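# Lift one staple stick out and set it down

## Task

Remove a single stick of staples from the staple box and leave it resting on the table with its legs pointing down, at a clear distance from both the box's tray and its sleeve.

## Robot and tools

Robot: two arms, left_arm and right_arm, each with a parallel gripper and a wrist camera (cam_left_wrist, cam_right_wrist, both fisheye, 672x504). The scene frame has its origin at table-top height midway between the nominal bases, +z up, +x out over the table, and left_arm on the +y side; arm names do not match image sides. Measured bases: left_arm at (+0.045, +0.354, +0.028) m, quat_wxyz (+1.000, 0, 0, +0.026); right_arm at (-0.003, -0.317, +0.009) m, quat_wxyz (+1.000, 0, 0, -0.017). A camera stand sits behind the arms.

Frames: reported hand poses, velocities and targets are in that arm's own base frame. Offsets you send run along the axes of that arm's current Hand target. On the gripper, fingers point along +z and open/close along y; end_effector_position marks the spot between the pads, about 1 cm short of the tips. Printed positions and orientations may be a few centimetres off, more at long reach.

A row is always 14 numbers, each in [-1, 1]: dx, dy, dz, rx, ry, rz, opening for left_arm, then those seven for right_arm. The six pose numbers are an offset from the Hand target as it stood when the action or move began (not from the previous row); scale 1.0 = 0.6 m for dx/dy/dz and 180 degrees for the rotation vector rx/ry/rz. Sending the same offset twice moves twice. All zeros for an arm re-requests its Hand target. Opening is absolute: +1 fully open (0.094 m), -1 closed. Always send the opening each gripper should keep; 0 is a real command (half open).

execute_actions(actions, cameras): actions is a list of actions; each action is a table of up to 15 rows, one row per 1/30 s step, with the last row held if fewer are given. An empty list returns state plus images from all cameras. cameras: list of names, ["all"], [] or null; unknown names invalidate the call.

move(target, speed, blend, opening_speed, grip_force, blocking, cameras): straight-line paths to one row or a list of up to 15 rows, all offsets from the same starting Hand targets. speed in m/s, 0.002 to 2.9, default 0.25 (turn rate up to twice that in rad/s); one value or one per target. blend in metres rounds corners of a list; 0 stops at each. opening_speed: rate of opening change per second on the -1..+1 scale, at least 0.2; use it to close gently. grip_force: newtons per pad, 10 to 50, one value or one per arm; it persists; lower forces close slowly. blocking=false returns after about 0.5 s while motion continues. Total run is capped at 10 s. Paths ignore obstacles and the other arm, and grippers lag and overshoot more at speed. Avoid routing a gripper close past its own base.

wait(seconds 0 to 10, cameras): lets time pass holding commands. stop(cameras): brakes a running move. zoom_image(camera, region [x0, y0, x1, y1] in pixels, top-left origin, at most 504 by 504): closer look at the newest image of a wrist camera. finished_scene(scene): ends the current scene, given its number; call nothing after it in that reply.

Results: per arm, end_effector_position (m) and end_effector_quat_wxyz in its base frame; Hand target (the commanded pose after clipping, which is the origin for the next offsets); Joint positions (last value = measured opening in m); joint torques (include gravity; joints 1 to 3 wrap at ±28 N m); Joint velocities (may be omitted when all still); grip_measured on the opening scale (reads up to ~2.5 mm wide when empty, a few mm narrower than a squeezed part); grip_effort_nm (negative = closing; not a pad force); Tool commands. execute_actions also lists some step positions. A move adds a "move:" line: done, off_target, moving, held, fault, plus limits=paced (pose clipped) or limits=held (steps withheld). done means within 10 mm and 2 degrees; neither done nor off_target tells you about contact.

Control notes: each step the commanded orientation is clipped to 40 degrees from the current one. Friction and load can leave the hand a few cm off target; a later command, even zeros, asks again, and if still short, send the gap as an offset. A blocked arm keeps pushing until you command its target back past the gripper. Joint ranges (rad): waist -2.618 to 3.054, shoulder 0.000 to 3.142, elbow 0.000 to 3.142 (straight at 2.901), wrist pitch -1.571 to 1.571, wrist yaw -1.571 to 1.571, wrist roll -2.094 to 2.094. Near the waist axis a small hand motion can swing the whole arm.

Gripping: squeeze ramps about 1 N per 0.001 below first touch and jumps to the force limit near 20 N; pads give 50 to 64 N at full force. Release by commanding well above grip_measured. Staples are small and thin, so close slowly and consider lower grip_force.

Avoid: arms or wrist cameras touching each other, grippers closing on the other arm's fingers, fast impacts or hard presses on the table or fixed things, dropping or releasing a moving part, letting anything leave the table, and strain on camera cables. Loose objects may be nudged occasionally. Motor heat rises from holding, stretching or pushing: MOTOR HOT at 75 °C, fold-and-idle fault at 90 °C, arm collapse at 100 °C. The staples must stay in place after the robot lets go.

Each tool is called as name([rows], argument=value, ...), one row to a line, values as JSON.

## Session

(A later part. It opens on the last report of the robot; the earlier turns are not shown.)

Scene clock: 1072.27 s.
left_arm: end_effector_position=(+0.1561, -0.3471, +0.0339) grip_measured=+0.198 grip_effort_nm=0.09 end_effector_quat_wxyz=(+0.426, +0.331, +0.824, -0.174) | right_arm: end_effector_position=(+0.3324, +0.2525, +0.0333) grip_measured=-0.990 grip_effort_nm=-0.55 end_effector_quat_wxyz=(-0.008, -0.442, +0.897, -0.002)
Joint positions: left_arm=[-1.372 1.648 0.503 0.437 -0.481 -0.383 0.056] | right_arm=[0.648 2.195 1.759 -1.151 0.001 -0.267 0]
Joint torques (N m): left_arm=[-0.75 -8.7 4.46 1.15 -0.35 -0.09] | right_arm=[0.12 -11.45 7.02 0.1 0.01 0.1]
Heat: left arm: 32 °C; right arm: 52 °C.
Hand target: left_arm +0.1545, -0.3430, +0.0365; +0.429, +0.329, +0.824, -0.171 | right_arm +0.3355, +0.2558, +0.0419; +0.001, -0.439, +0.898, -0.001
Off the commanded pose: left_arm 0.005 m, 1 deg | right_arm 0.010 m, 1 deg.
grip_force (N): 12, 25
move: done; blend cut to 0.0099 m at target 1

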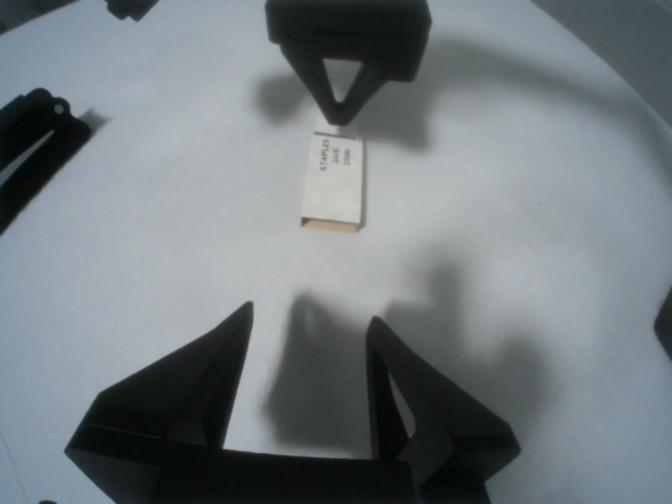

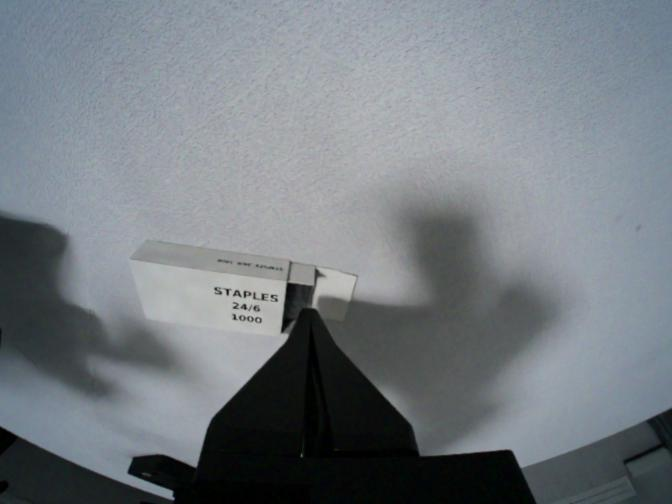

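move(target=[0, 0, 0, 0, 0, 0, 0.2, -0.004, 0.007, 0.03, 0, 0, 0, -1], cameras=["all"], speed=0.06)

zoom_image(camera="cam_right_wrist", region=[220, 220, 400, 380])

zoom_image(camera="cam_left_wrist", region=[260, 60, 420, 220])

Scene clock: 1080.30 s.
left_arm: end_effector_position=(+0.1561, -0.3471, +0.0339) grip_measured=+0.198 grip_effort_nm=0.09 end_effector_quat_wxyz=(+0.426, +0.331, +0.824, -0.174) | right_arm: end_effector_position=(+0.3349, +0.2554, +0.0310) grip_measured=-0.990 grip_effort_nm=-0.56 end_effector_quat_wxyz=(+0.001, -0.437, +0.899, +0.000)
Joint positions: left_arm=[-1.372 1.648 0.503 0.437 -0.481 -0.383 0.056] | right_arm=[0.65 2.195 1.749 -1.124 0.001 -0.256 0]
Joint torques (N m): left_arm=[-0.77 -8.69 4.45 1.14 -0.36 -0.08] | right_arm=[0.85 -9.89 4.74 0.53 0.03 0.14]
Heat: left arm: 32 °C; right arm: 52 °C.
Hand target: left_arm +0.1545, -0.3430, +0.0365; +0.429, +0.329, +0.824, -0.171 | right_arm +0.3337, +0.2602, +0.0239; +0.001, -0.439, +0.899, -0.001
Off the commanded pose: left_arm 0.005 m, 1 deg | right_arm 0.009 m, 0 deg.
grip_force (N): 12, 25
move: done

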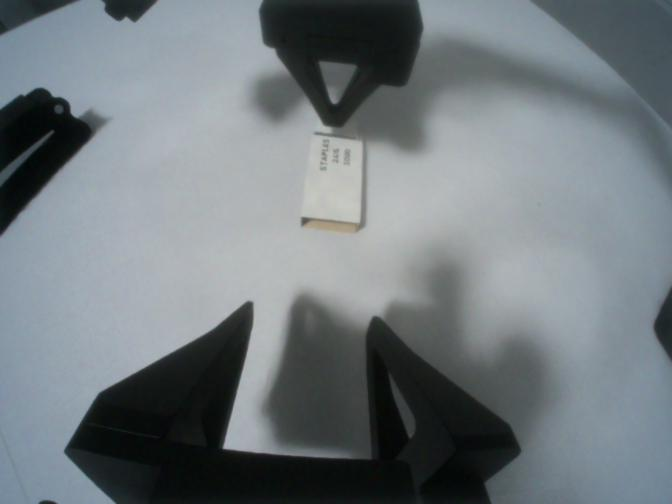

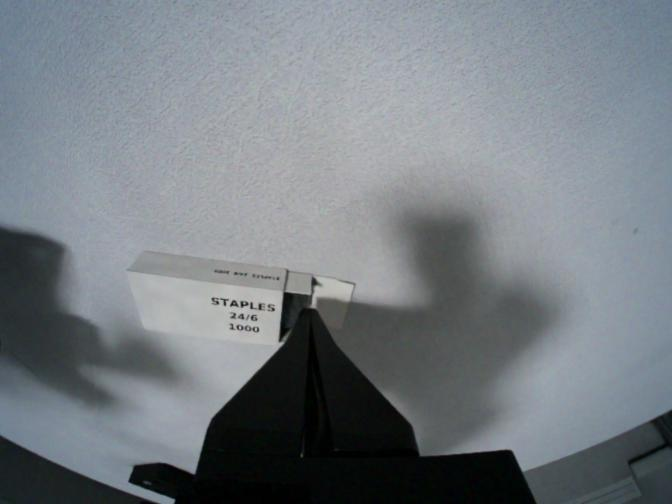

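Scaled by 2.800 from the camera's 672x504 image, which has a finer 960x720 frame.

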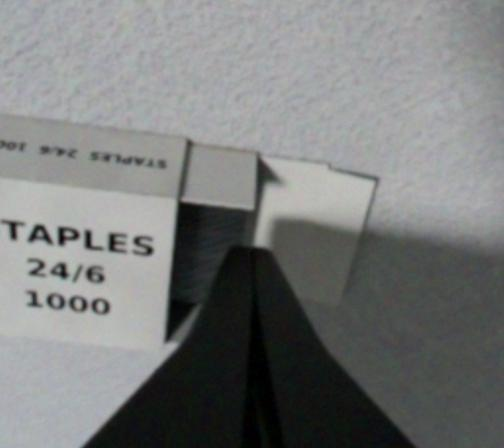

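Scaled by 3.150 from the camera's 672x504 image, which has a finer 960x720 frame.

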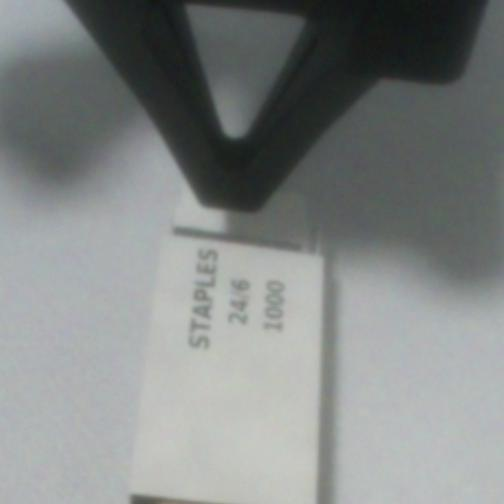

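move(target=[0, 0, 0, 0, 0, 0, 0.2, 0, 0.006, 0.008, 0, 0, 0, -1], cameras=["cam_right_wrist"], speed=0.06)

zoom_image(camera="cam_right_wrist", region=[220, 220, 400, 380])

Scene clock: 1084.87 s.
left_arm: end_effector_position=(+0.1561, -0.3471, +0.0339) grip_measured=+0.198 grip_effort_nm=0.09 end_effector_quat_wxyz=(+0.426, +0.331, +0.824, -0.174) | right_arm: end_effector_position=(+0.3318, +0.2589, +0.0267) grip_measured=-0.990 grip_effort_nm=-0.55 end_effector_quat_wxyz=(+0.002, -0.439, +0.899, +0.000)
Joint positions: left_arm=[-1.372 1.648 0.503 0.437 -0.481 -0.383 0.056] | right_arm=[0.661 2.195 1.732 -1.105 0.001 -0.248 0]
Joint torques (N m): left_arm=[-0.76 -8.7 4.42 1.14 -0.35 -0.08] | right_arm=[0.87 -9.91 4.42 0.55 0.03 0.12]
Heat: left arm: 32 °C; right arm: 51 °C.
Hand target: left_arm +0.1545, -0.3430, +0.0365; +0.429, +0.329, +0.824, -0.171 | right_arm +0.3309, +0.2625, +0.0191; +0.001, -0.439, +0.899, +0.000
Off the commanded pose: left_arm 0.005 m, 1 deg | right_arm 0.008 m, 0 deg.
grip_force (N): 12, 25
move: done
Images, in order (width x height): cam_right_wrist 672x504.

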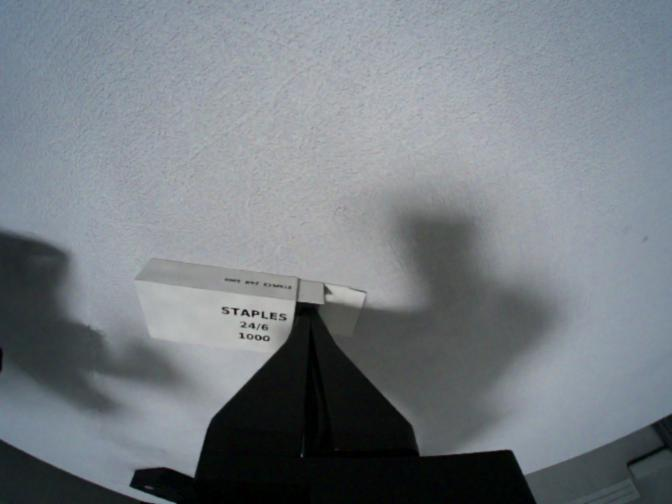

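Scaled by 2.800 from the camera's 672x504 image, which has a finer 960x720 frame.

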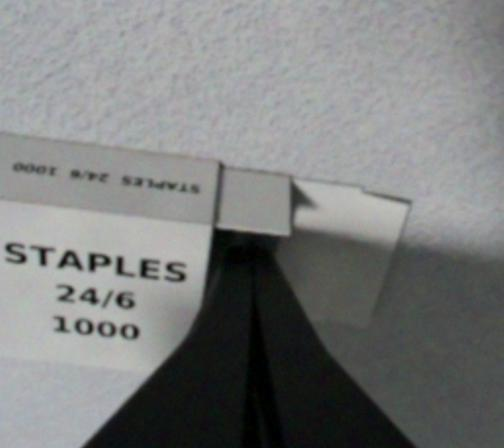

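move(target=[0, 0, 0, 0, 0, 0, 0.2, 0, 0, 0.016, 0, 0, 0, -1], speed=0.05)

Scene clock: 1087.63 s.
left_arm: end_effector_position=(+0.1561, -0.3471, +0.0339) grip_measured=+0.198 grip_effort_nm=0.09 end_effector_quat_wxyz=(+0.426, +0.331, +0.824, -0.174) | right_arm: end_effector_position=(+0.3313, +0.2585, +0.0215) grip_measured=-0.990 grip_effort_nm=-0.56 end_effector_quat_wxyz=(+0.003, -0.439, +0.899, +0.000)
Joint positions: left_arm=[-1.372 1.648 0.503 0.437 -0.481 -0.383 0.056] | right_arm=[0.661 2.195 1.711 -1.081 0.001 -0.248 0]
Joint torques (N m): left_arm=[-0.79 -8.69 4.48 1.15 -0.35 -0.08] | right_arm=[0.84 -9.28 4.45 0.65 0.07 0.09]
Heat: left arm: 32 °C; right arm: 51 °C.
Hand target: left_arm +0.1545, -0.3430, +0.0365; +0.429, +0.329, +0.824, -0.171 | right_arm +0.3310, +0.2624, +0.0095; +0.001, -0.439, +0.899, -0.001
Off the commanded pose: left_arm 0.005 m, 1 deg | right_arm 0.013 m, 0 deg.
grip_force (N): 12, 25
move: off_target (right_arm)

move(target=[0, 0, 0, 0, 0, 0, 0.2, 0, -0.04, 0.004, 0, 0, 0, -1], cameras=["all"], speed=0.05)

zoom_image(camera="cam_right_wrist", region=[220, 220, 400, 380])

zoom_image(camera="cam_left_wrist", region=[260, 60, 420, 220])

Scene clock: 1094.00 s.
left_arm: end_effector_position=(+0.1561, -0.3471, +0.0339) grip_measured=+0.198 grip_effort_nm=0.09 end_effector_quat_wxyz=(+0.426, +0.331, +0.824, -0.174) | right_arm: end_effector_position=(+0.3431, +0.2472, +0.0210) grip_measured=-0.990 grip_effort_nm=-0.56 end_effector_quat_wxyz=(+0.005, -0.438, +0.899, +0.001)
Joint positions: left_arm=[-1.372 1.648 0.503 0.437 -0.481 -0.383 0.056] | right_arm=[0.622 2.201 1.72 -1.079 0 -0.285 0]
Joint torques (N m): left_arm=[-0.76 -8.7 4.44 1.14 -0.36 -0.09] | right_arm=[-0.72 -8.01 6.31 0.61 0.03 -0.04]
Motor temperatures (°C): left_arm=[26 32 32 31 24 25 24] | right_arm=[24 50 32 23 26 27 25]
Heat: left arm: 32 °C; right arm: 50 °C.
Hand target: left_arm +0.1545, -0.3430, +0.0365; +0.429, +0.329, +0.824, -0.171 | right_arm +0.3499, +0.2475, +0.0071; +0.001, -0.439, +0.899, -0.001
Off the commanded pose: left_arm 0.005 m, 1 deg | right_arm 0.015 m, 0 deg.
grip_force (N): 12, 25
move: off_target (right_arm)

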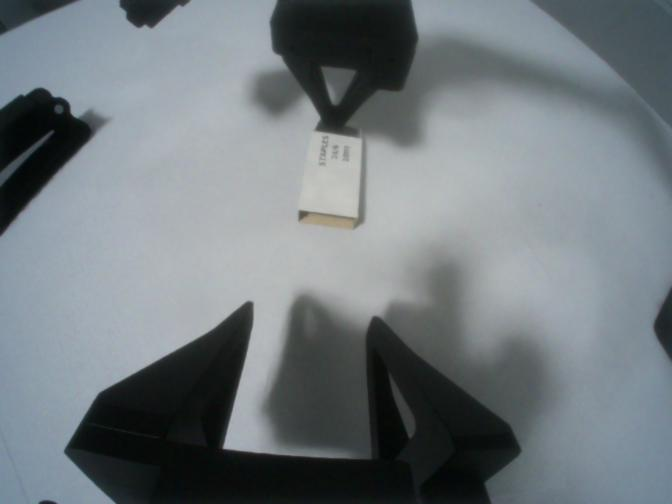

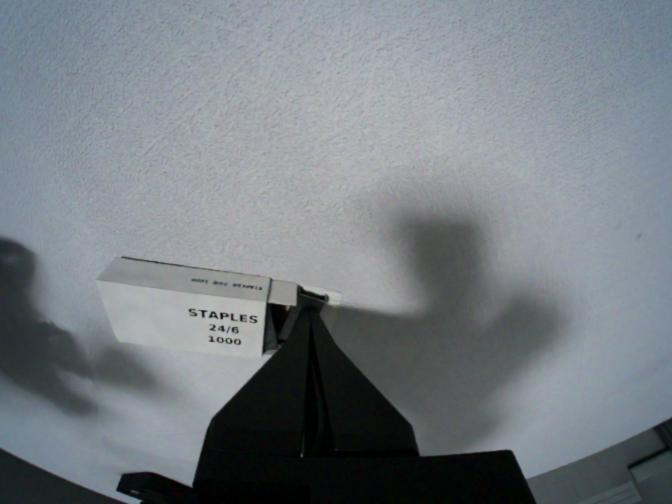

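Scaled by 2.800 from the camera's 672x504 image, which has a finer 960x720 frame.

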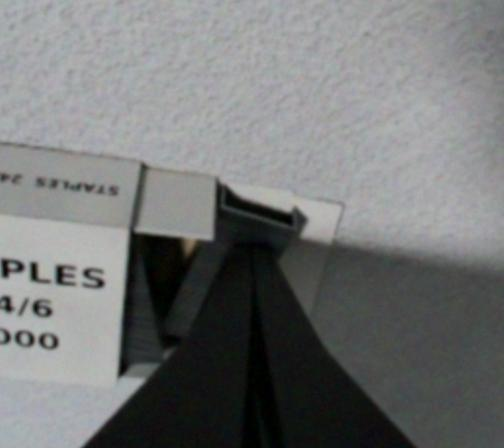

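Scaled by 3.150 from the camera's 672x504 image, which has a finer 960x720 frame.

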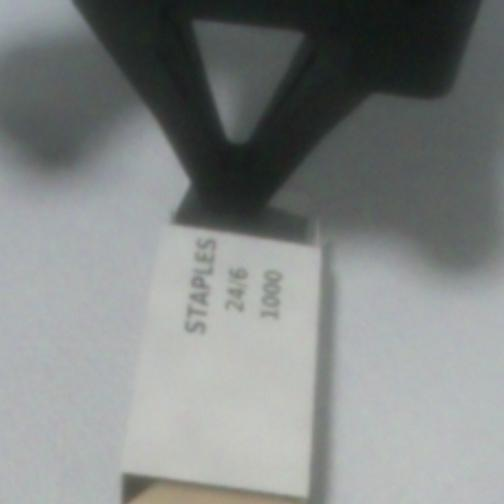

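move(target=[0, 0, 0, 0, 0, 0, 0.2, 0, -0.035, 0.003, 0, 0, 0, -1], cameras=["all"], speed=0.05)

zoom_image(camera="cam_right_wrist", region=[220, 220, 400, 380])

zoom_image(camera="cam_left_wrist", region=[260, 60, 420, 220])

Scene clock: 1099.13 s.
left_arm: end_effector_position=(+0.1561, -0.3471, +0.0339) grip_measured=+0.198 grip_effort_nm=0.09 end_effector_quat_wxyz=(+0.426, +0.331, +0.824, -0.174) | right_arm: end_effector_position=(+0.3628, +0.2368, +0.0213) grip_measured=-0.990 grip_effort_nm=-0.56 end_effector_quat_wxyz=(+0.013, -0.438, +0.899, +0.001)
Joint positions: left_arm=[-1.372 1.648 0.503 0.437 -0.481 -0.383 0.056] | right_arm=[0.576 2.226 1.761 -1.079 0 -0.331 0]
Joint torques (N m): left_arm=[-0.8 -8.7 4.45 1.14 -0.35 -0.08] | right_arm=[-0.7 -8.13 6.28 0.46 0.05 -0.06]
Heat: left arm: 32 °C; right arm: 50 °C.
Hand target: left_arm +0.1545, -0.3430, +0.0365; +0.429, +0.329, +0.824, -0.171 | right_arm +0.3664, +0.2347, +0.0054; +0.001, -0.439, +0.899, -0.001
Off the commanded pose: left_arm 0.005 m, 1 deg | right_arm 0.017 m, 1 deg.
grip_force (N): 12, 25
move: off_target (right_arm)

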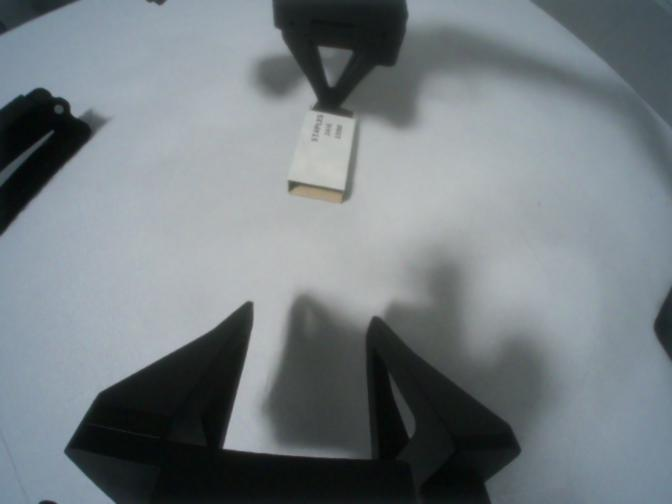

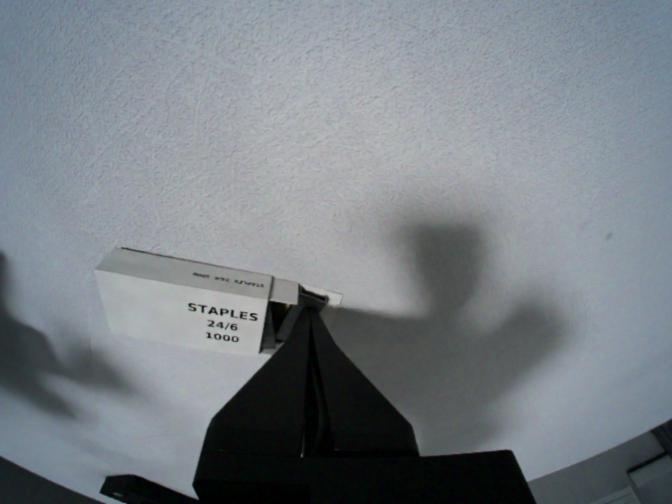

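Scaled by 2.800 from the camera's 672x504 image, which has a finer 960x720 frame.

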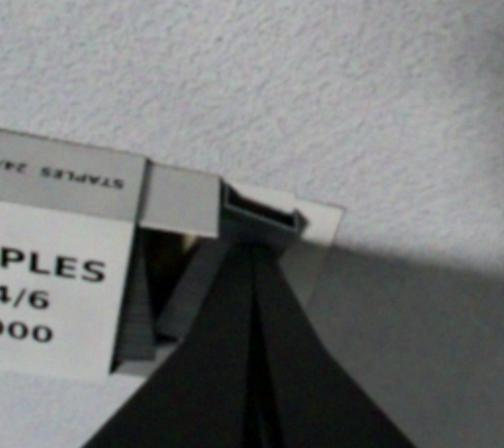

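Scaled by 3.150 from the camera's 672x504 image, which has a finer 960x720 frame.

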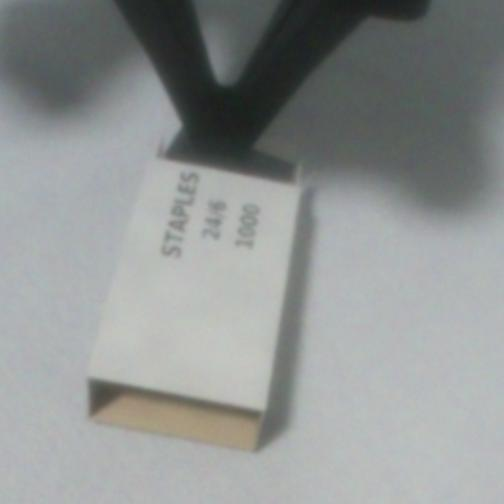

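move([
  [0, 0, 0, 0, 0, 0, 0.2, 0, 0, -0.035, 0, 0, 0, -1],
  [0, 0, 0, 0, 0, 0, 0.2, 0.008, 0.012, -0.035, 0, 0, 0, -1],
], cameras=["all"], speed=0.08)

zoom_image(camera="cam_right_wrist", region=[220, 220, 400, 380])

zoom_image(camera="cam_left_wrist", region=[260, 60, 420, 220])

Scene clock: 1121.87 s.
left_arm: end_effector_position=(+0.1561, -0.3471, +0.0339) grip_measured=+0.198 grip_effort_nm=0.09 end_effector_quat_wxyz=(+0.426, +0.331, +0.824, -0.174) | right_arm: end_effector_position=(+0.3589, +0.2343, +0.0262) grip_measured=-0.990 grip_effort_nm=-0.55 end_effector_quat_wxyz=(+0.000, -0.439, +0.899, +0.000)
Joint positions: left_arm=[-1.372 1.648 0.503 0.437 -0.481 -0.383 0.056] | right_arm=[0.576 2.231 1.789 -1.13 0 -0.332 0]
Joint torques (N m): left_arm=[-0.77 -8.69 4.45 1.13 -0.35 -0.09] | right_arm=[0.34 -11.67 4.56 0.38 0.05 0.08]
Heat: left arm: 32 °C; right arm: 46 °C.
Hand target: left_arm +0.1545, -0.3430, +0.0365; +0.429, +0.329, +0.824, -0.171 | right_arm +0.3578, +0.2354, +0.0263; +0.001, -0.439, +0.899, -0.001
Off the commanded pose: left_arm 0.005 m, 1 deg | right_arm 0.002 m, 0 deg.
grip_force (N): 12, 25
move: done

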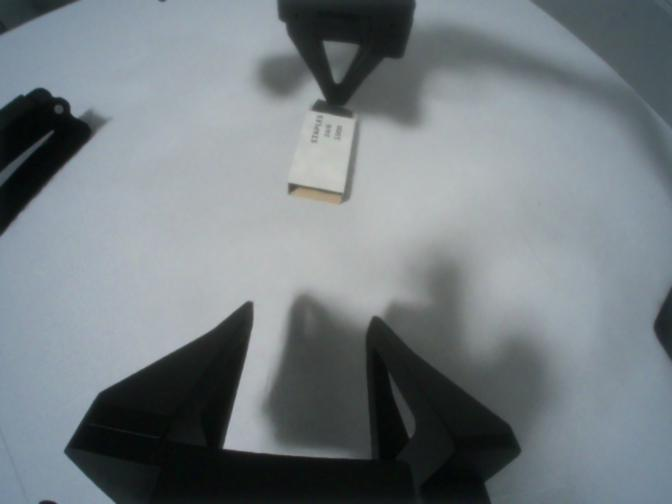

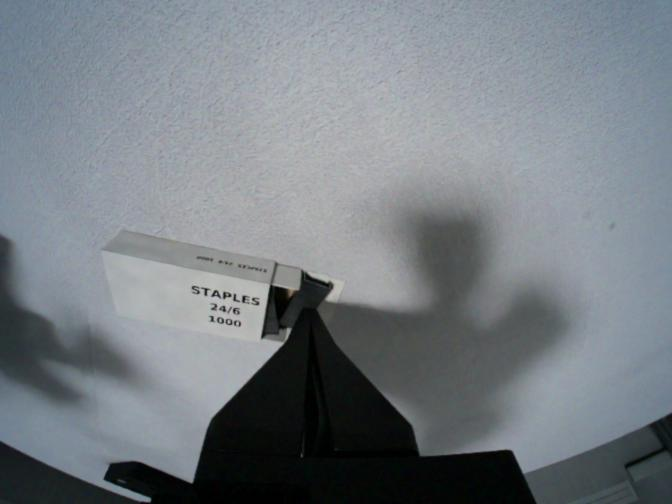

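Scaled by 2.800 from the camera's 672x504 image, which has a finer 960x720 frame.

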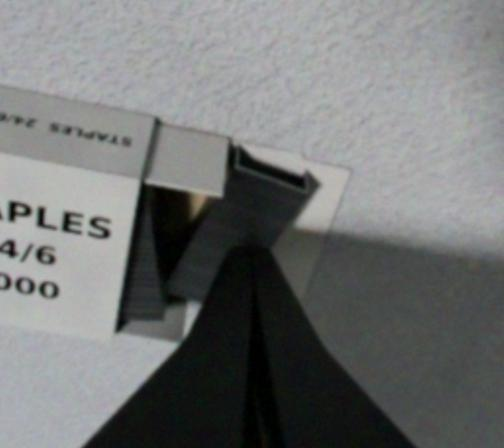

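Scaled by 3.150 from the camera's 672x504 image, which has a finer 960x720 frame.

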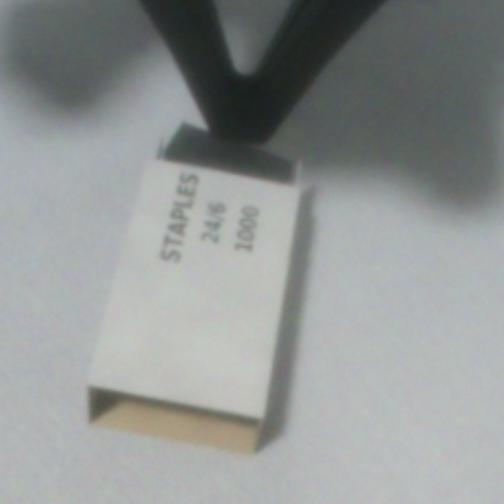

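move([
  [0, 0, 0, 0, 0, 0, 0.2, 0, 0, 0.018, 0, 0, 0, -1],
  [0, 0, 0, 0, 0, 0, 0.2, 0, -0.04, 0.018, 0, 0, 0, -1],
], cameras=["all"], speed=0.08)

zoom_image(camera="cam_right_wrist", region=[220, 220, 400, 380])

Scene clock: 1135.67 s.
left_arm: end_effector_position=(+0.1561, -0.3471, +0.0339) grip_measured=+0.198 grip_effort_nm=0.09 end_effector_quat_wxyz=(+0.426, +0.331, +0.824, -0.174) | right_arm: end_effector_position=(+0.3707, +0.2170, +0.0226) grip_measured=-0.990 grip_effort_nm=-0.55 end_effector_quat_wxyz=(-0.001, -0.435, +0.901, -0.001)
Joint positions: left_arm=[-1.372 1.648 0.503 0.437 -0.481 -0.383 0.056] | right_arm=[0.528 2.238 1.787 -1.121 0.001 -0.371 0]
Joint torques (N m): left_arm=[-0.76 -8.69 4.45 1.15 -0.35 -0.09] | right_arm=[-0.12 -9.26 6.98 0.44 0.03 -0.1]
Heat: left arm: 32 °C; right arm: 47 °C.
Hand target: left_arm +0.1545, -0.3430, +0.0365; +0.429, +0.329, +0.824, -0.171 | right_arm +0.3767, +0.2206, +0.0156; +0.001, -0.439, +0.898, -0.001
Off the commanded pose: left_arm 0.005 m, 1 deg | right_arm 0.010 m, 1 deg.
grip_force (N): 12, 25
move: done

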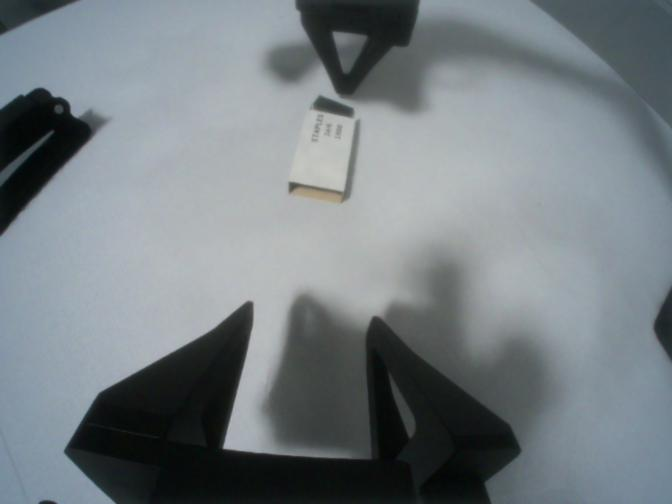

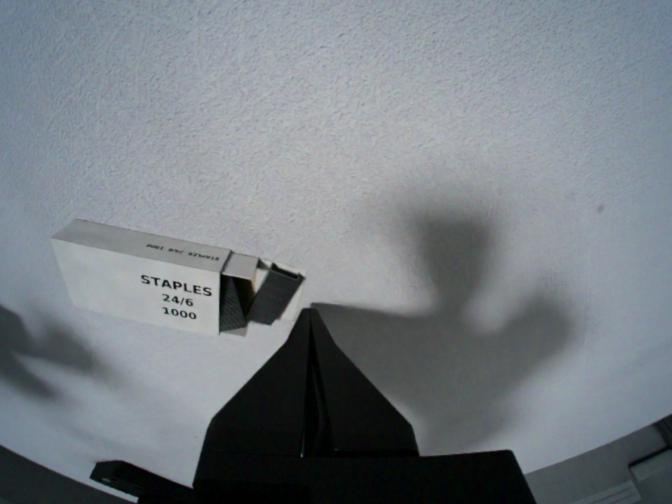

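Scaled by 2.800 from the camera's 672x504 image, which has a finer 960x720 frame.

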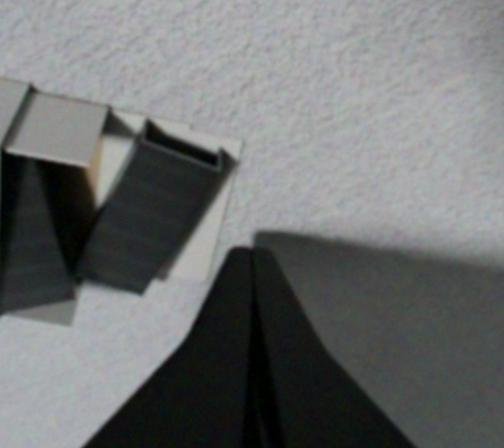

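move([
  [0, 0, 0, 0, 0, 0, 0.2, 0, 0, -0.05, 0, 0, 0, -1],
  [0, 0, 0, 0, 0, 0, 0.2, -0.015, 0.028, -0.05, 0, 0, 0.072, -0.5],
], cameras=["cam_right_wrist"], speed=0.12)

zoom_image(camera="cam_right_wrist", region=[220, 200, 400, 360])

Scene clock: 1151.67 s.
left_arm: end_effector_position=(+0.1561, -0.3471, +0.0339) grip_measured=+0.198 grip_effort_nm=0.09 end_effector_quat_wxyz=(+0.426, +0.331, +0.824, -0.174) | right_arm: end_effector_position=(+0.3687, +0.2342, +0.0483) grip_measured=-0.502 grip_effort_nm=0.10 end_effector_quat_wxyz=(+0.006, -0.335, +0.942, +0.001)
Joint positions: left_arm=[-1.372 1.648 0.503 0.437 -0.481 -0.383 0.056] | right_arm=[0.564 2.238 1.891 -1.212 0.001 -0.119 0.023]
Joint torques (N m): left_arm=[-0.77 -8.72 4.45 1.15 -0.35 -0.09] | right_arm=[0.58 -9.94 7.1 0.21 0.01 0.14]
Motor temperatures (°C): left_arm=[26 32 31 31 24 25 24] | right_arm=[24 45 33 22 26 27 25]
Heat: left arm: 32 °C; right arm: 45 °C.
Hand target: left_arm +0.1545, -0.3430, +0.0365; +0.429, +0.329, +0.824, -0.171 | right_arm +0.3690, +0.2380, +0.0456; +0.001, -0.335, +0.942, -0.001
Off the commanded pose: left_arm 0.005 m, 1 deg | right_arm 0.005 m, 1 deg.
grip_force (N): 12, 25
move: done
Images, in order (width x height): cam_right_wrist 672x504.

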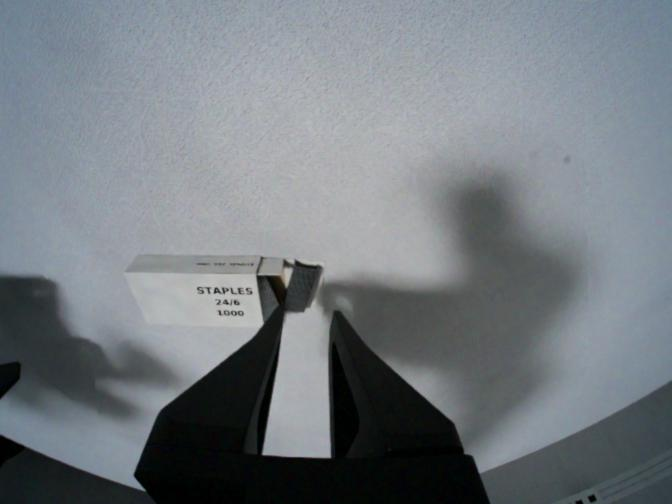

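Scaled by 2.800 from the camera's 672x504 image, which has a finer 960x720 frame.

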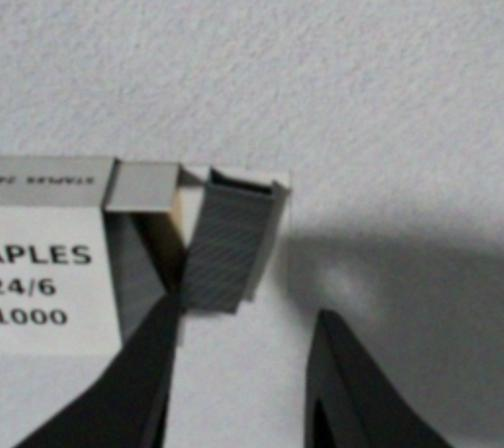

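move(target=[0, 0, 0, 0, 0, 0, 0.2, 0.002, 0.0107, 0.038, 0, 0, 0.03, -0.5], cameras=["cam_right_wrist"], speed=0.1)

zoom_image(camera="cam_right_wrist", region=[220, 220, 400, 380])

Scene clock: 1161.10 s.
left_arm: end_effector_position=(+0.1561, -0.3471, +0.0339) grip_measured=+0.198 grip_effort_nm=0.09 end_effector_quat_wxyz=(+0.426, +0.331, +0.824, -0.174) | right_arm: end_effector_position=(+0.3648, +0.2390, +0.0358) grip_measured=-0.502 grip_effort_nm=0.10 end_effector_quat_wxyz=(+0.007, -0.291, +0.957, +0.001)
Joint positions: left_arm=[-1.372 1.648 0.503 0.437 -0.481 -0.383 0.056] | right_arm=[0.578 2.238 1.841 -1.158 0.001 -0.011 0.023]
Joint torques (N m): left_arm=[-0.8 -8.7 4.44 1.15 -0.34 -0.09] | right_arm=[0.72 -9.59 4.67 0.56 0 0.11]
Heat: left arm: 32 °C; right arm: 45 °C.
Hand target: left_arm +0.1545, -0.3430, +0.0365; +0.429, +0.329, +0.824, -0.171 | right_arm +0.3641, +0.2422, +0.0228; +0.001, -0.290, +0.957, +0.000
Off the commanded pose: left_arm 0.005 m, 1 deg | right_arm 0.013 m, 1 deg.
grip_force (N): 12, 25
move: off_target (right_arm)
Images, in order (width x height): cam_right_wrist 672x504.

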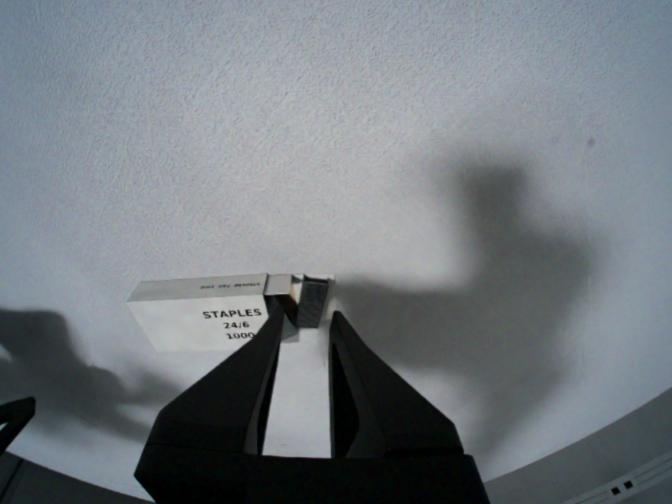

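Scaled by 2.800 from the camera's 672x504 image, which has a finer 960x720 frame.

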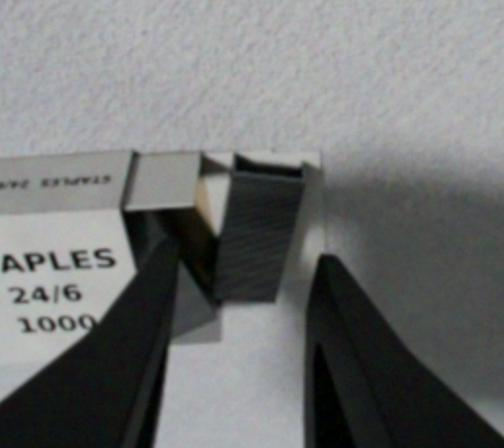

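move([
  [0, 0, 0, 0, 0, 0, 0.2, 0, 0, 0, 0, 0, 0, -1],
  [0, 0, 0, 0, 0, 0, 0.2, 0, 0, 0.011, 0, 0, 0, -1],
  [0, 0, 0, 0, 0, 0, 0.2, 0, -0.045, 0.011, 0, 0, 0, -1],
  [0, 0, 0, 0, 0, 0, 0.2, 0, -0.045, -0.02, 0, 0, 0, -1],
], cameras=["cam_right_wrist"], speed=0.08)

zoom_image(camera="cam_right_wrist", region=[200, 200, 400, 380])

Scene clock: 1182.03 s.
left_arm: end_effector_position=(+0.1561, -0.3471, +0.0339) grip_measured=+0.198 grip_effort_nm=0.09 end_effector_quat_wxyz=(+0.426, +0.331, +0.824, -0.174) | right_arm: end_effector_position=(+0.3774, +0.2187, +0.0361) grip_measured=-0.990 grip_effort_nm=-0.56 end_effector_quat_wxyz=(+0.004, -0.286, +0.958, +0.000)
Joint positions: left_arm=[-1.372 1.648 0.503 0.437 -0.481 -0.383 0.056] | right_arm=[0.524 2.245 1.853 -1.17 0.002 -0.056 0]
Joint torques (N m): left_arm=[-0.77 -8.72 4.46 1.14 -0.35 -0.09] | right_arm=[0.1 -10.35 6.84 0.18 -0.01 -0.11]
Heat: left arm: 32 °C; right arm: 44 °C.
Hand target: left_arm +0.1545, -0.3430, +0.0365; +0.429, +0.329, +0.824, -0.171 | right_arm +0.3790, +0.2199, +0.0348; +0.001, -0.290, +0.957, +0.000
Off the commanded pose: left_arm 0.005 m, 1 deg | right_arm 0.002 m, 1 deg.
grip_force (N): 12, 25
move: done
Images, in order (width x height): cam_right_wrist 672x504.

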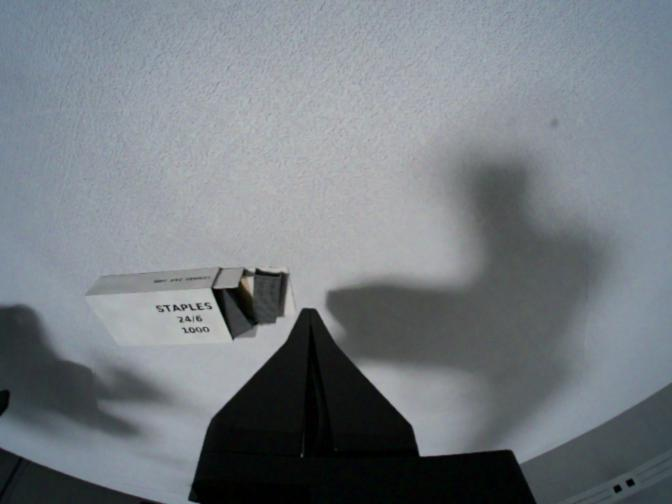

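Scaled by 2.520 from the camera's 672x504 image, which has a finer 960x720 frame.

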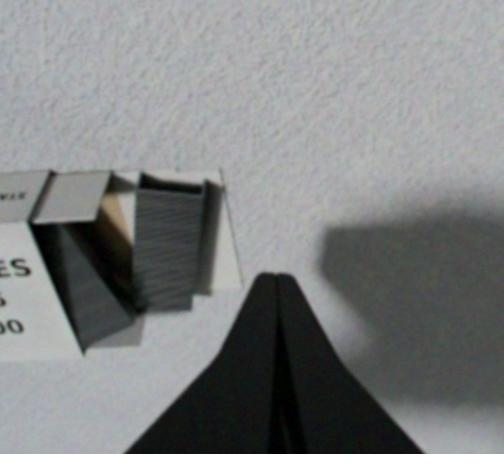

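move([
  [0, 0, 0, 0, 0, 0, 0.2, 0, 0.037, 0, 0, 0, 0, -1],
  [0, 0, 0, 0, 0, 0, 0.2, 0, 0.037, 0.038, 0, 0, 0, -1],
], cameras=["cam_right_wrist"], speed=0.08)

zoom_image(camera="cam_right_wrist", region=[200, 220, 400, 400])

Scene clock: 1190.57 s.
left_arm: end_effector_position=(+0.1561, -0.3471, +0.0339) grip_measured=+0.198 grip_effort_nm=0.09 end_effector_quat_wxyz=(+0.426, +0.331, +0.824, -0.174) | right_arm: end_effector_position=(+0.3663, +0.2367, +0.0250) grip_measured=-0.990 grip_effort_nm=-0.56 end_effector_quat_wxyz=(+0.007, -0.293, +0.956, +0.001)
Joint positions: left_arm=[-1.372 1.648 0.503 0.437 -0.481 -0.383 0.056] | right_arm=[0.572 2.248 1.813 -1.122 0.002 -0.022 0]
Joint torques (N m): left_arm=[-0.75 -8.7 4.45 1.15 -0.35 -0.08] | right_arm=[0.1 -9.44 4.74 0.58 0.03 0.12]
Heat: left arm: 32 °C; right arm: 45 °C.
Hand target: left_arm +0.1545, -0.3430, +0.0365; +0.429, +0.329, +0.824, -0.171 | right_arm +0.3668, +0.2382, +0.0120; +0.001, -0.290, +0.957, -0.001
Off the commanded pose: left_arm 0.005 m, 1 deg | right_arm 0.013 m, 1 deg.
grip_force (N): 12, 25
move: off_target (right_arm)
Images, in order (width x height): cam_right_wrist 672x504.

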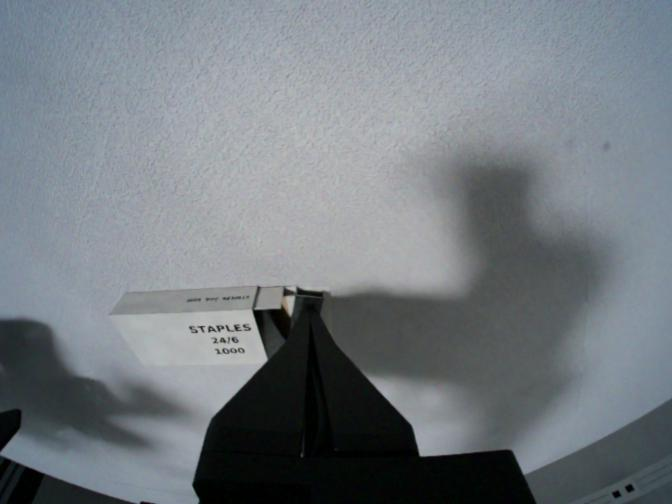

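Scaled by 2.520 from the camera's 672x504 image, which has a finer 960x720 frame.

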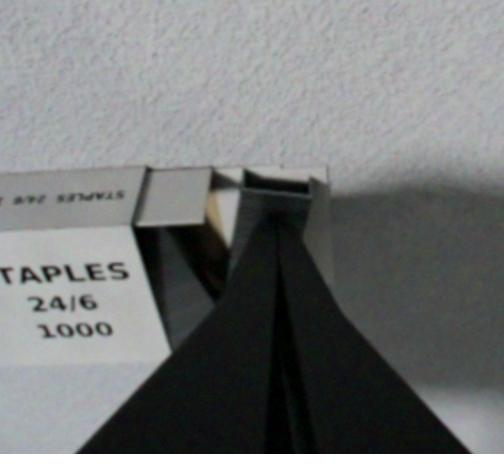

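move([
  [0, 0, 0, 0, 0, 0, 0.2, 0, 0, 0.007, 0, 0, 0, -1],
  [0, 0, 0, 0, 0, 0, 0.2, 0, -0.045, 0.007, 0, 0, 0, -1],
  [0, 0, 0, 0, 0, 0, 0.2, 0, -0.045, -0.045, 0, 0, 0, -1],
], cameras=["cam_right_wrist"], speed=0.07)

zoom_image(camera="cam_right_wrist", region=[200, 200, 400, 380])

Scene clock: 1195.83 s.
left_arm: end_effector_position=(+0.1561, -0.3471, +0.0339) grip_measured=+0.198 grip_effort_nm=0.09 end_effector_quat_wxyz=(+0.426, +0.331, +0.824, -0.174) | right_arm: end_effector_position=(+0.3792, +0.2142, +0.0358) grip_measured=-0.990 grip_effort_nm=-0.56 end_effector_quat_wxyz=(-0.001, -0.286, +0.958, -0.001)
Joint positions: left_arm=[-1.372 1.648 0.503 0.437 -0.481 -0.383 0.056] | right_arm=[0.513 2.255 1.868 -1.187 0.002 -0.067 0]
Joint torques (N m): left_arm=[-0.79 -8.69 4.42 1.14 -0.35 -0.08] | right_arm=[0.13 -11.08 6.83 0.15 -0.03 -0.06]
Heat: left arm: 32 °C; right arm: 45 °C.
Hand target: left_arm +0.1545, -0.3430, +0.0365; +0.429, +0.329, +0.824, -0.171 | right_arm +0.3816, +0.2158, +0.0390; +0.001, -0.290, +0.957, -0.001
Off the commanded pose: left_arm 0.005 m, 1 deg | right_arm 0.004 m, 1 deg.
grip_force (N): 12, 25
move: done
Images, in order (width x height): cam_right_wrist 672x504.

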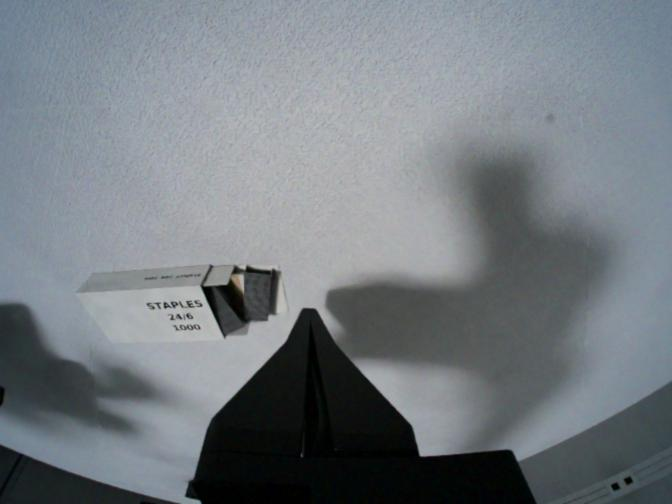

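Scaled by 2.520 from the camera's 672x504 image, which has a finer 960x720 frame.

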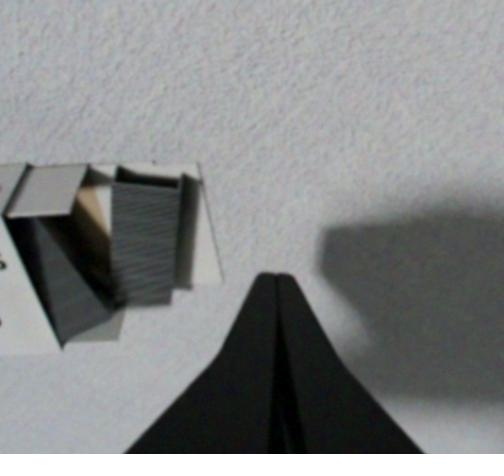

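move([
  [0, 0, 0, 0, 0, 0, 0.2, -0.001, 0.0488, 0.005, 0, 0, 0.02, -0.6],
], cameras=["cam_right_wrist"], speed=0.08)

zoom_image(camera="cam_right_wrist", region=[220, 220, 400, 380])

Scene clock: 1211.20 s.
left_arm: end_effector_position=(+0.1561, -0.3471, +0.0339) grip_measured=+0.198 grip_effort_nm=0.09 end_effector_quat_wxyz=(+0.426, +0.331, +0.824, -0.174) | right_arm: end_effector_position=(+0.3641, +0.2388, +0.0358) grip_measured=-0.602 grip_effort_nm=0.10 end_effector_quat_wxyz=(-0.001, -0.263, +0.965, -0.001)
Joint positions: left_arm=[-1.372 1.648 0.503 0.437 -0.481 -0.383 0.056] | right_arm=[0.579 2.255 1.868 -1.187 0.002 0.046 0.019]
Joint torques (N m): left_arm=[-0.81 -8.7 4.45 1.14 -0.36 -0.09] | right_arm=[0.02 -10.99 5.94 0.33 0.03 0.13]
Heat: left arm: 32 °C; right arm: 44 °C.
Hand target: left_arm +0.1545, -0.3430, +0.0365; +0.429, +0.329, +0.824, -0.171 | right_arm +0.3659, +0.2405, +0.0359; +0.001, -0.260, +0.966, +0.000
Off the commanded pose: left_arm 0.005 m, 1 deg | right_arm 0.002 m, 1 deg.
grip_force (N): 12, 25
move: done
Images, in order (width x height): cam_right_wrist 672x504.

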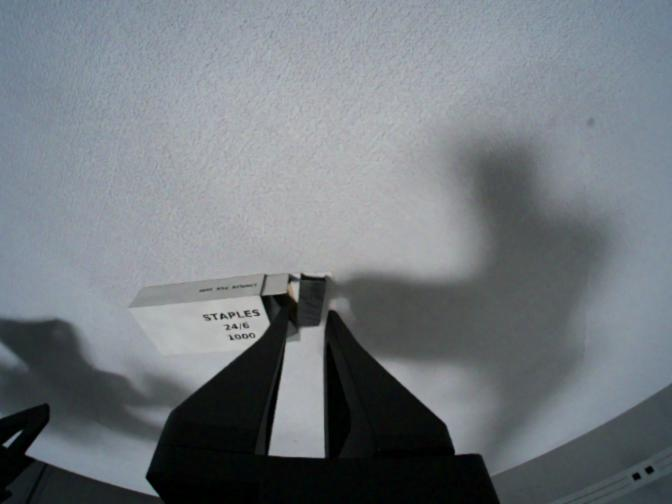

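Scaled by 2.800 from the camera's 672x504 image, which has a finer 960x720 frame.

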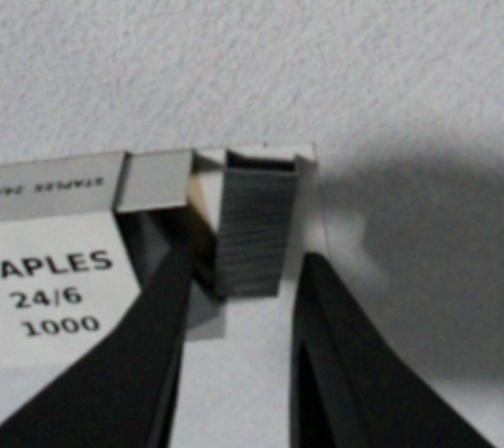

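move([
  [0, 0, 0, 0, 0, 0, 0.2, -0.003, 0.001, 0.035, 0, 0, 0.005, -0.6],
], cameras=["cam_right_wrist"], speed=0.06)

zoom_image(camera="cam_right_wrist", region=[220, 220, 400, 380])

Scene clock: 1219.77 s.
left_arm: end_effector_position=(+0.1561, -0.3471, +0.0339) grip_measured=+0.198 grip_effort_nm=0.09 end_effector_quat_wxyz=(+0.426, +0.331, +0.824, -0.174) | right_arm: end_effector_position=(+0.3668, +0.2405, +0.0285) grip_measured=-0.602 grip_effort_nm=0.10 end_effector_quat_wxyz=(+0.007, -0.255, +0.967, +0.001)
Joint positions: left_arm=[-1.372 1.648 0.503 0.437 -0.481 -0.383 0.056] | right_arm=[0.579 2.255 1.839 -1.14 0.002 0.063 0.019]
Joint torques (N m): left_arm=[-0.8 -8.7 4.41 1.14 -0.36 -0.08] | right_arm=[0.14 -9.57 4.71 0.63 0.05 0.16]
Heat: left arm: 32 °C; right arm: 44 °C.
Hand target: left_arm +0.1545, -0.3430, +0.0365; +0.429, +0.329, +0.824, -0.171 | right_arm +0.3672, +0.2420, +0.0149; +0.001, -0.252, +0.968, +0.000
Off the commanded pose: left_arm 0.005 m, 1 deg | right_arm 0.014 m, 1 deg.
grip_force (N): 12, 25
move: off_target (right_arm)
Images, in order (width x height): cam_right_wrist 672x504.

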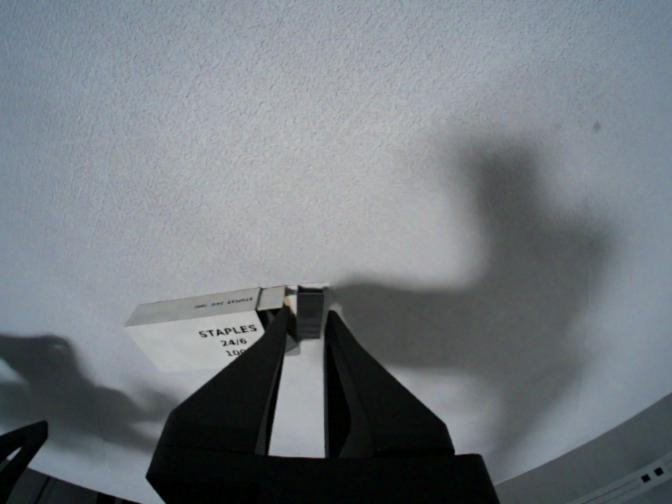

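Scaled by 2.800 from the camera's 672x504 image, which has a finer 960x720 frame.

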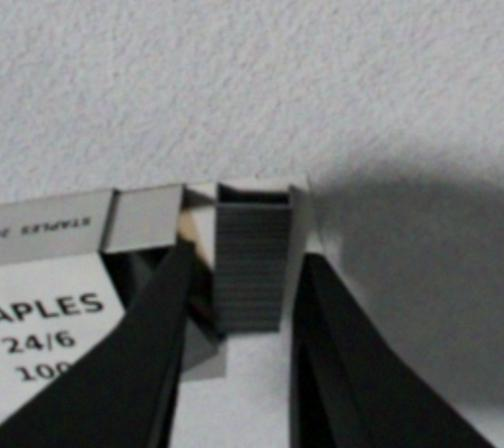

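move([
  [0, 0, 0, 0, 0, 0, 0.2, 0, 0, 0.018, 0, 0, 0, -0.6],
], cameras=["cam_right_wrist"], speed=0.06)

zoom_image(camera="cam_right_wrist", region=[220, 220, 400, 380])

Scene clock: 1223.70 s.
left_arm: end_effector_position=(+0.1561, -0.3471, +0.0339) grip_measured=+0.198 grip_effort_nm=0.09 end_effector_quat_wxyz=(+0.426, +0.331, +0.824, -0.174) | right_arm: end_effector_position=(+0.3671, +0.2407, +0.0181) grip_measured=-0.602 grip_effort_nm=0.10 end_effector_quat_wxyz=(+0.008, -0.255, +0.967, +0.002)
Joint positions: left_arm=[-1.372 1.648 0.503 0.437 -0.481 -0.383 0.056] | right_arm=[0.579 2.264 1.812 -1.103 0.002 0.063 0.019]
Joint torques (N m): left_arm=[-0.76 -8.7 4.45 1.15 -0.35 -0.08] | right_arm=[0.18 -9.43 4.63 0.59 0.04 0.16]
Heat: left arm: 32 °C; right arm: 44 °C.
Hand target: left_arm +0.1545, -0.3430, +0.0365; +0.429, +0.329, +0.824, -0.171 | right_arm +0.3671, +0.2419, +0.0041; +0.001, -0.252, +0.968, +0.000
Off the commanded pose: left_arm 0.005 m, 1 deg | right_arm 0.014 m, 1 deg.
grip_force (N): 12, 25
move: off_target (right_arm)
Images, in order (width x height): cam_right_wrist 672x504.

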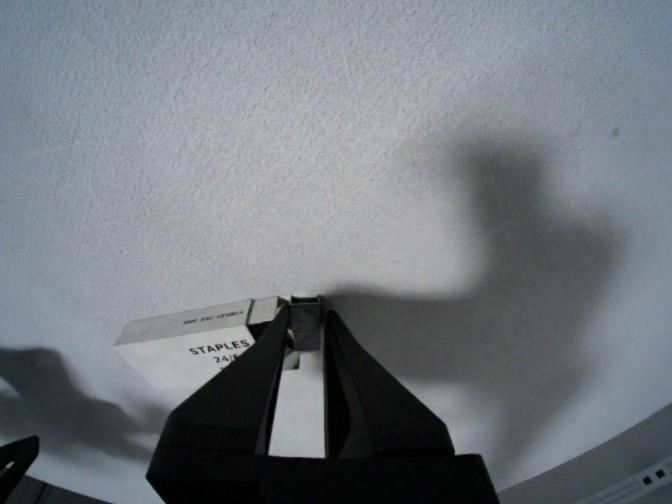

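Scaled by 2.800 from the camera's 672x504 image, which has a finer 960x720 frame.

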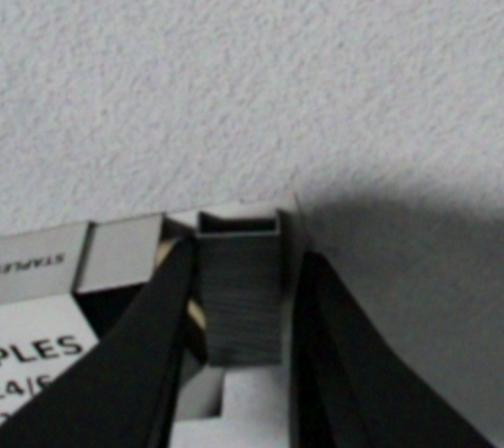

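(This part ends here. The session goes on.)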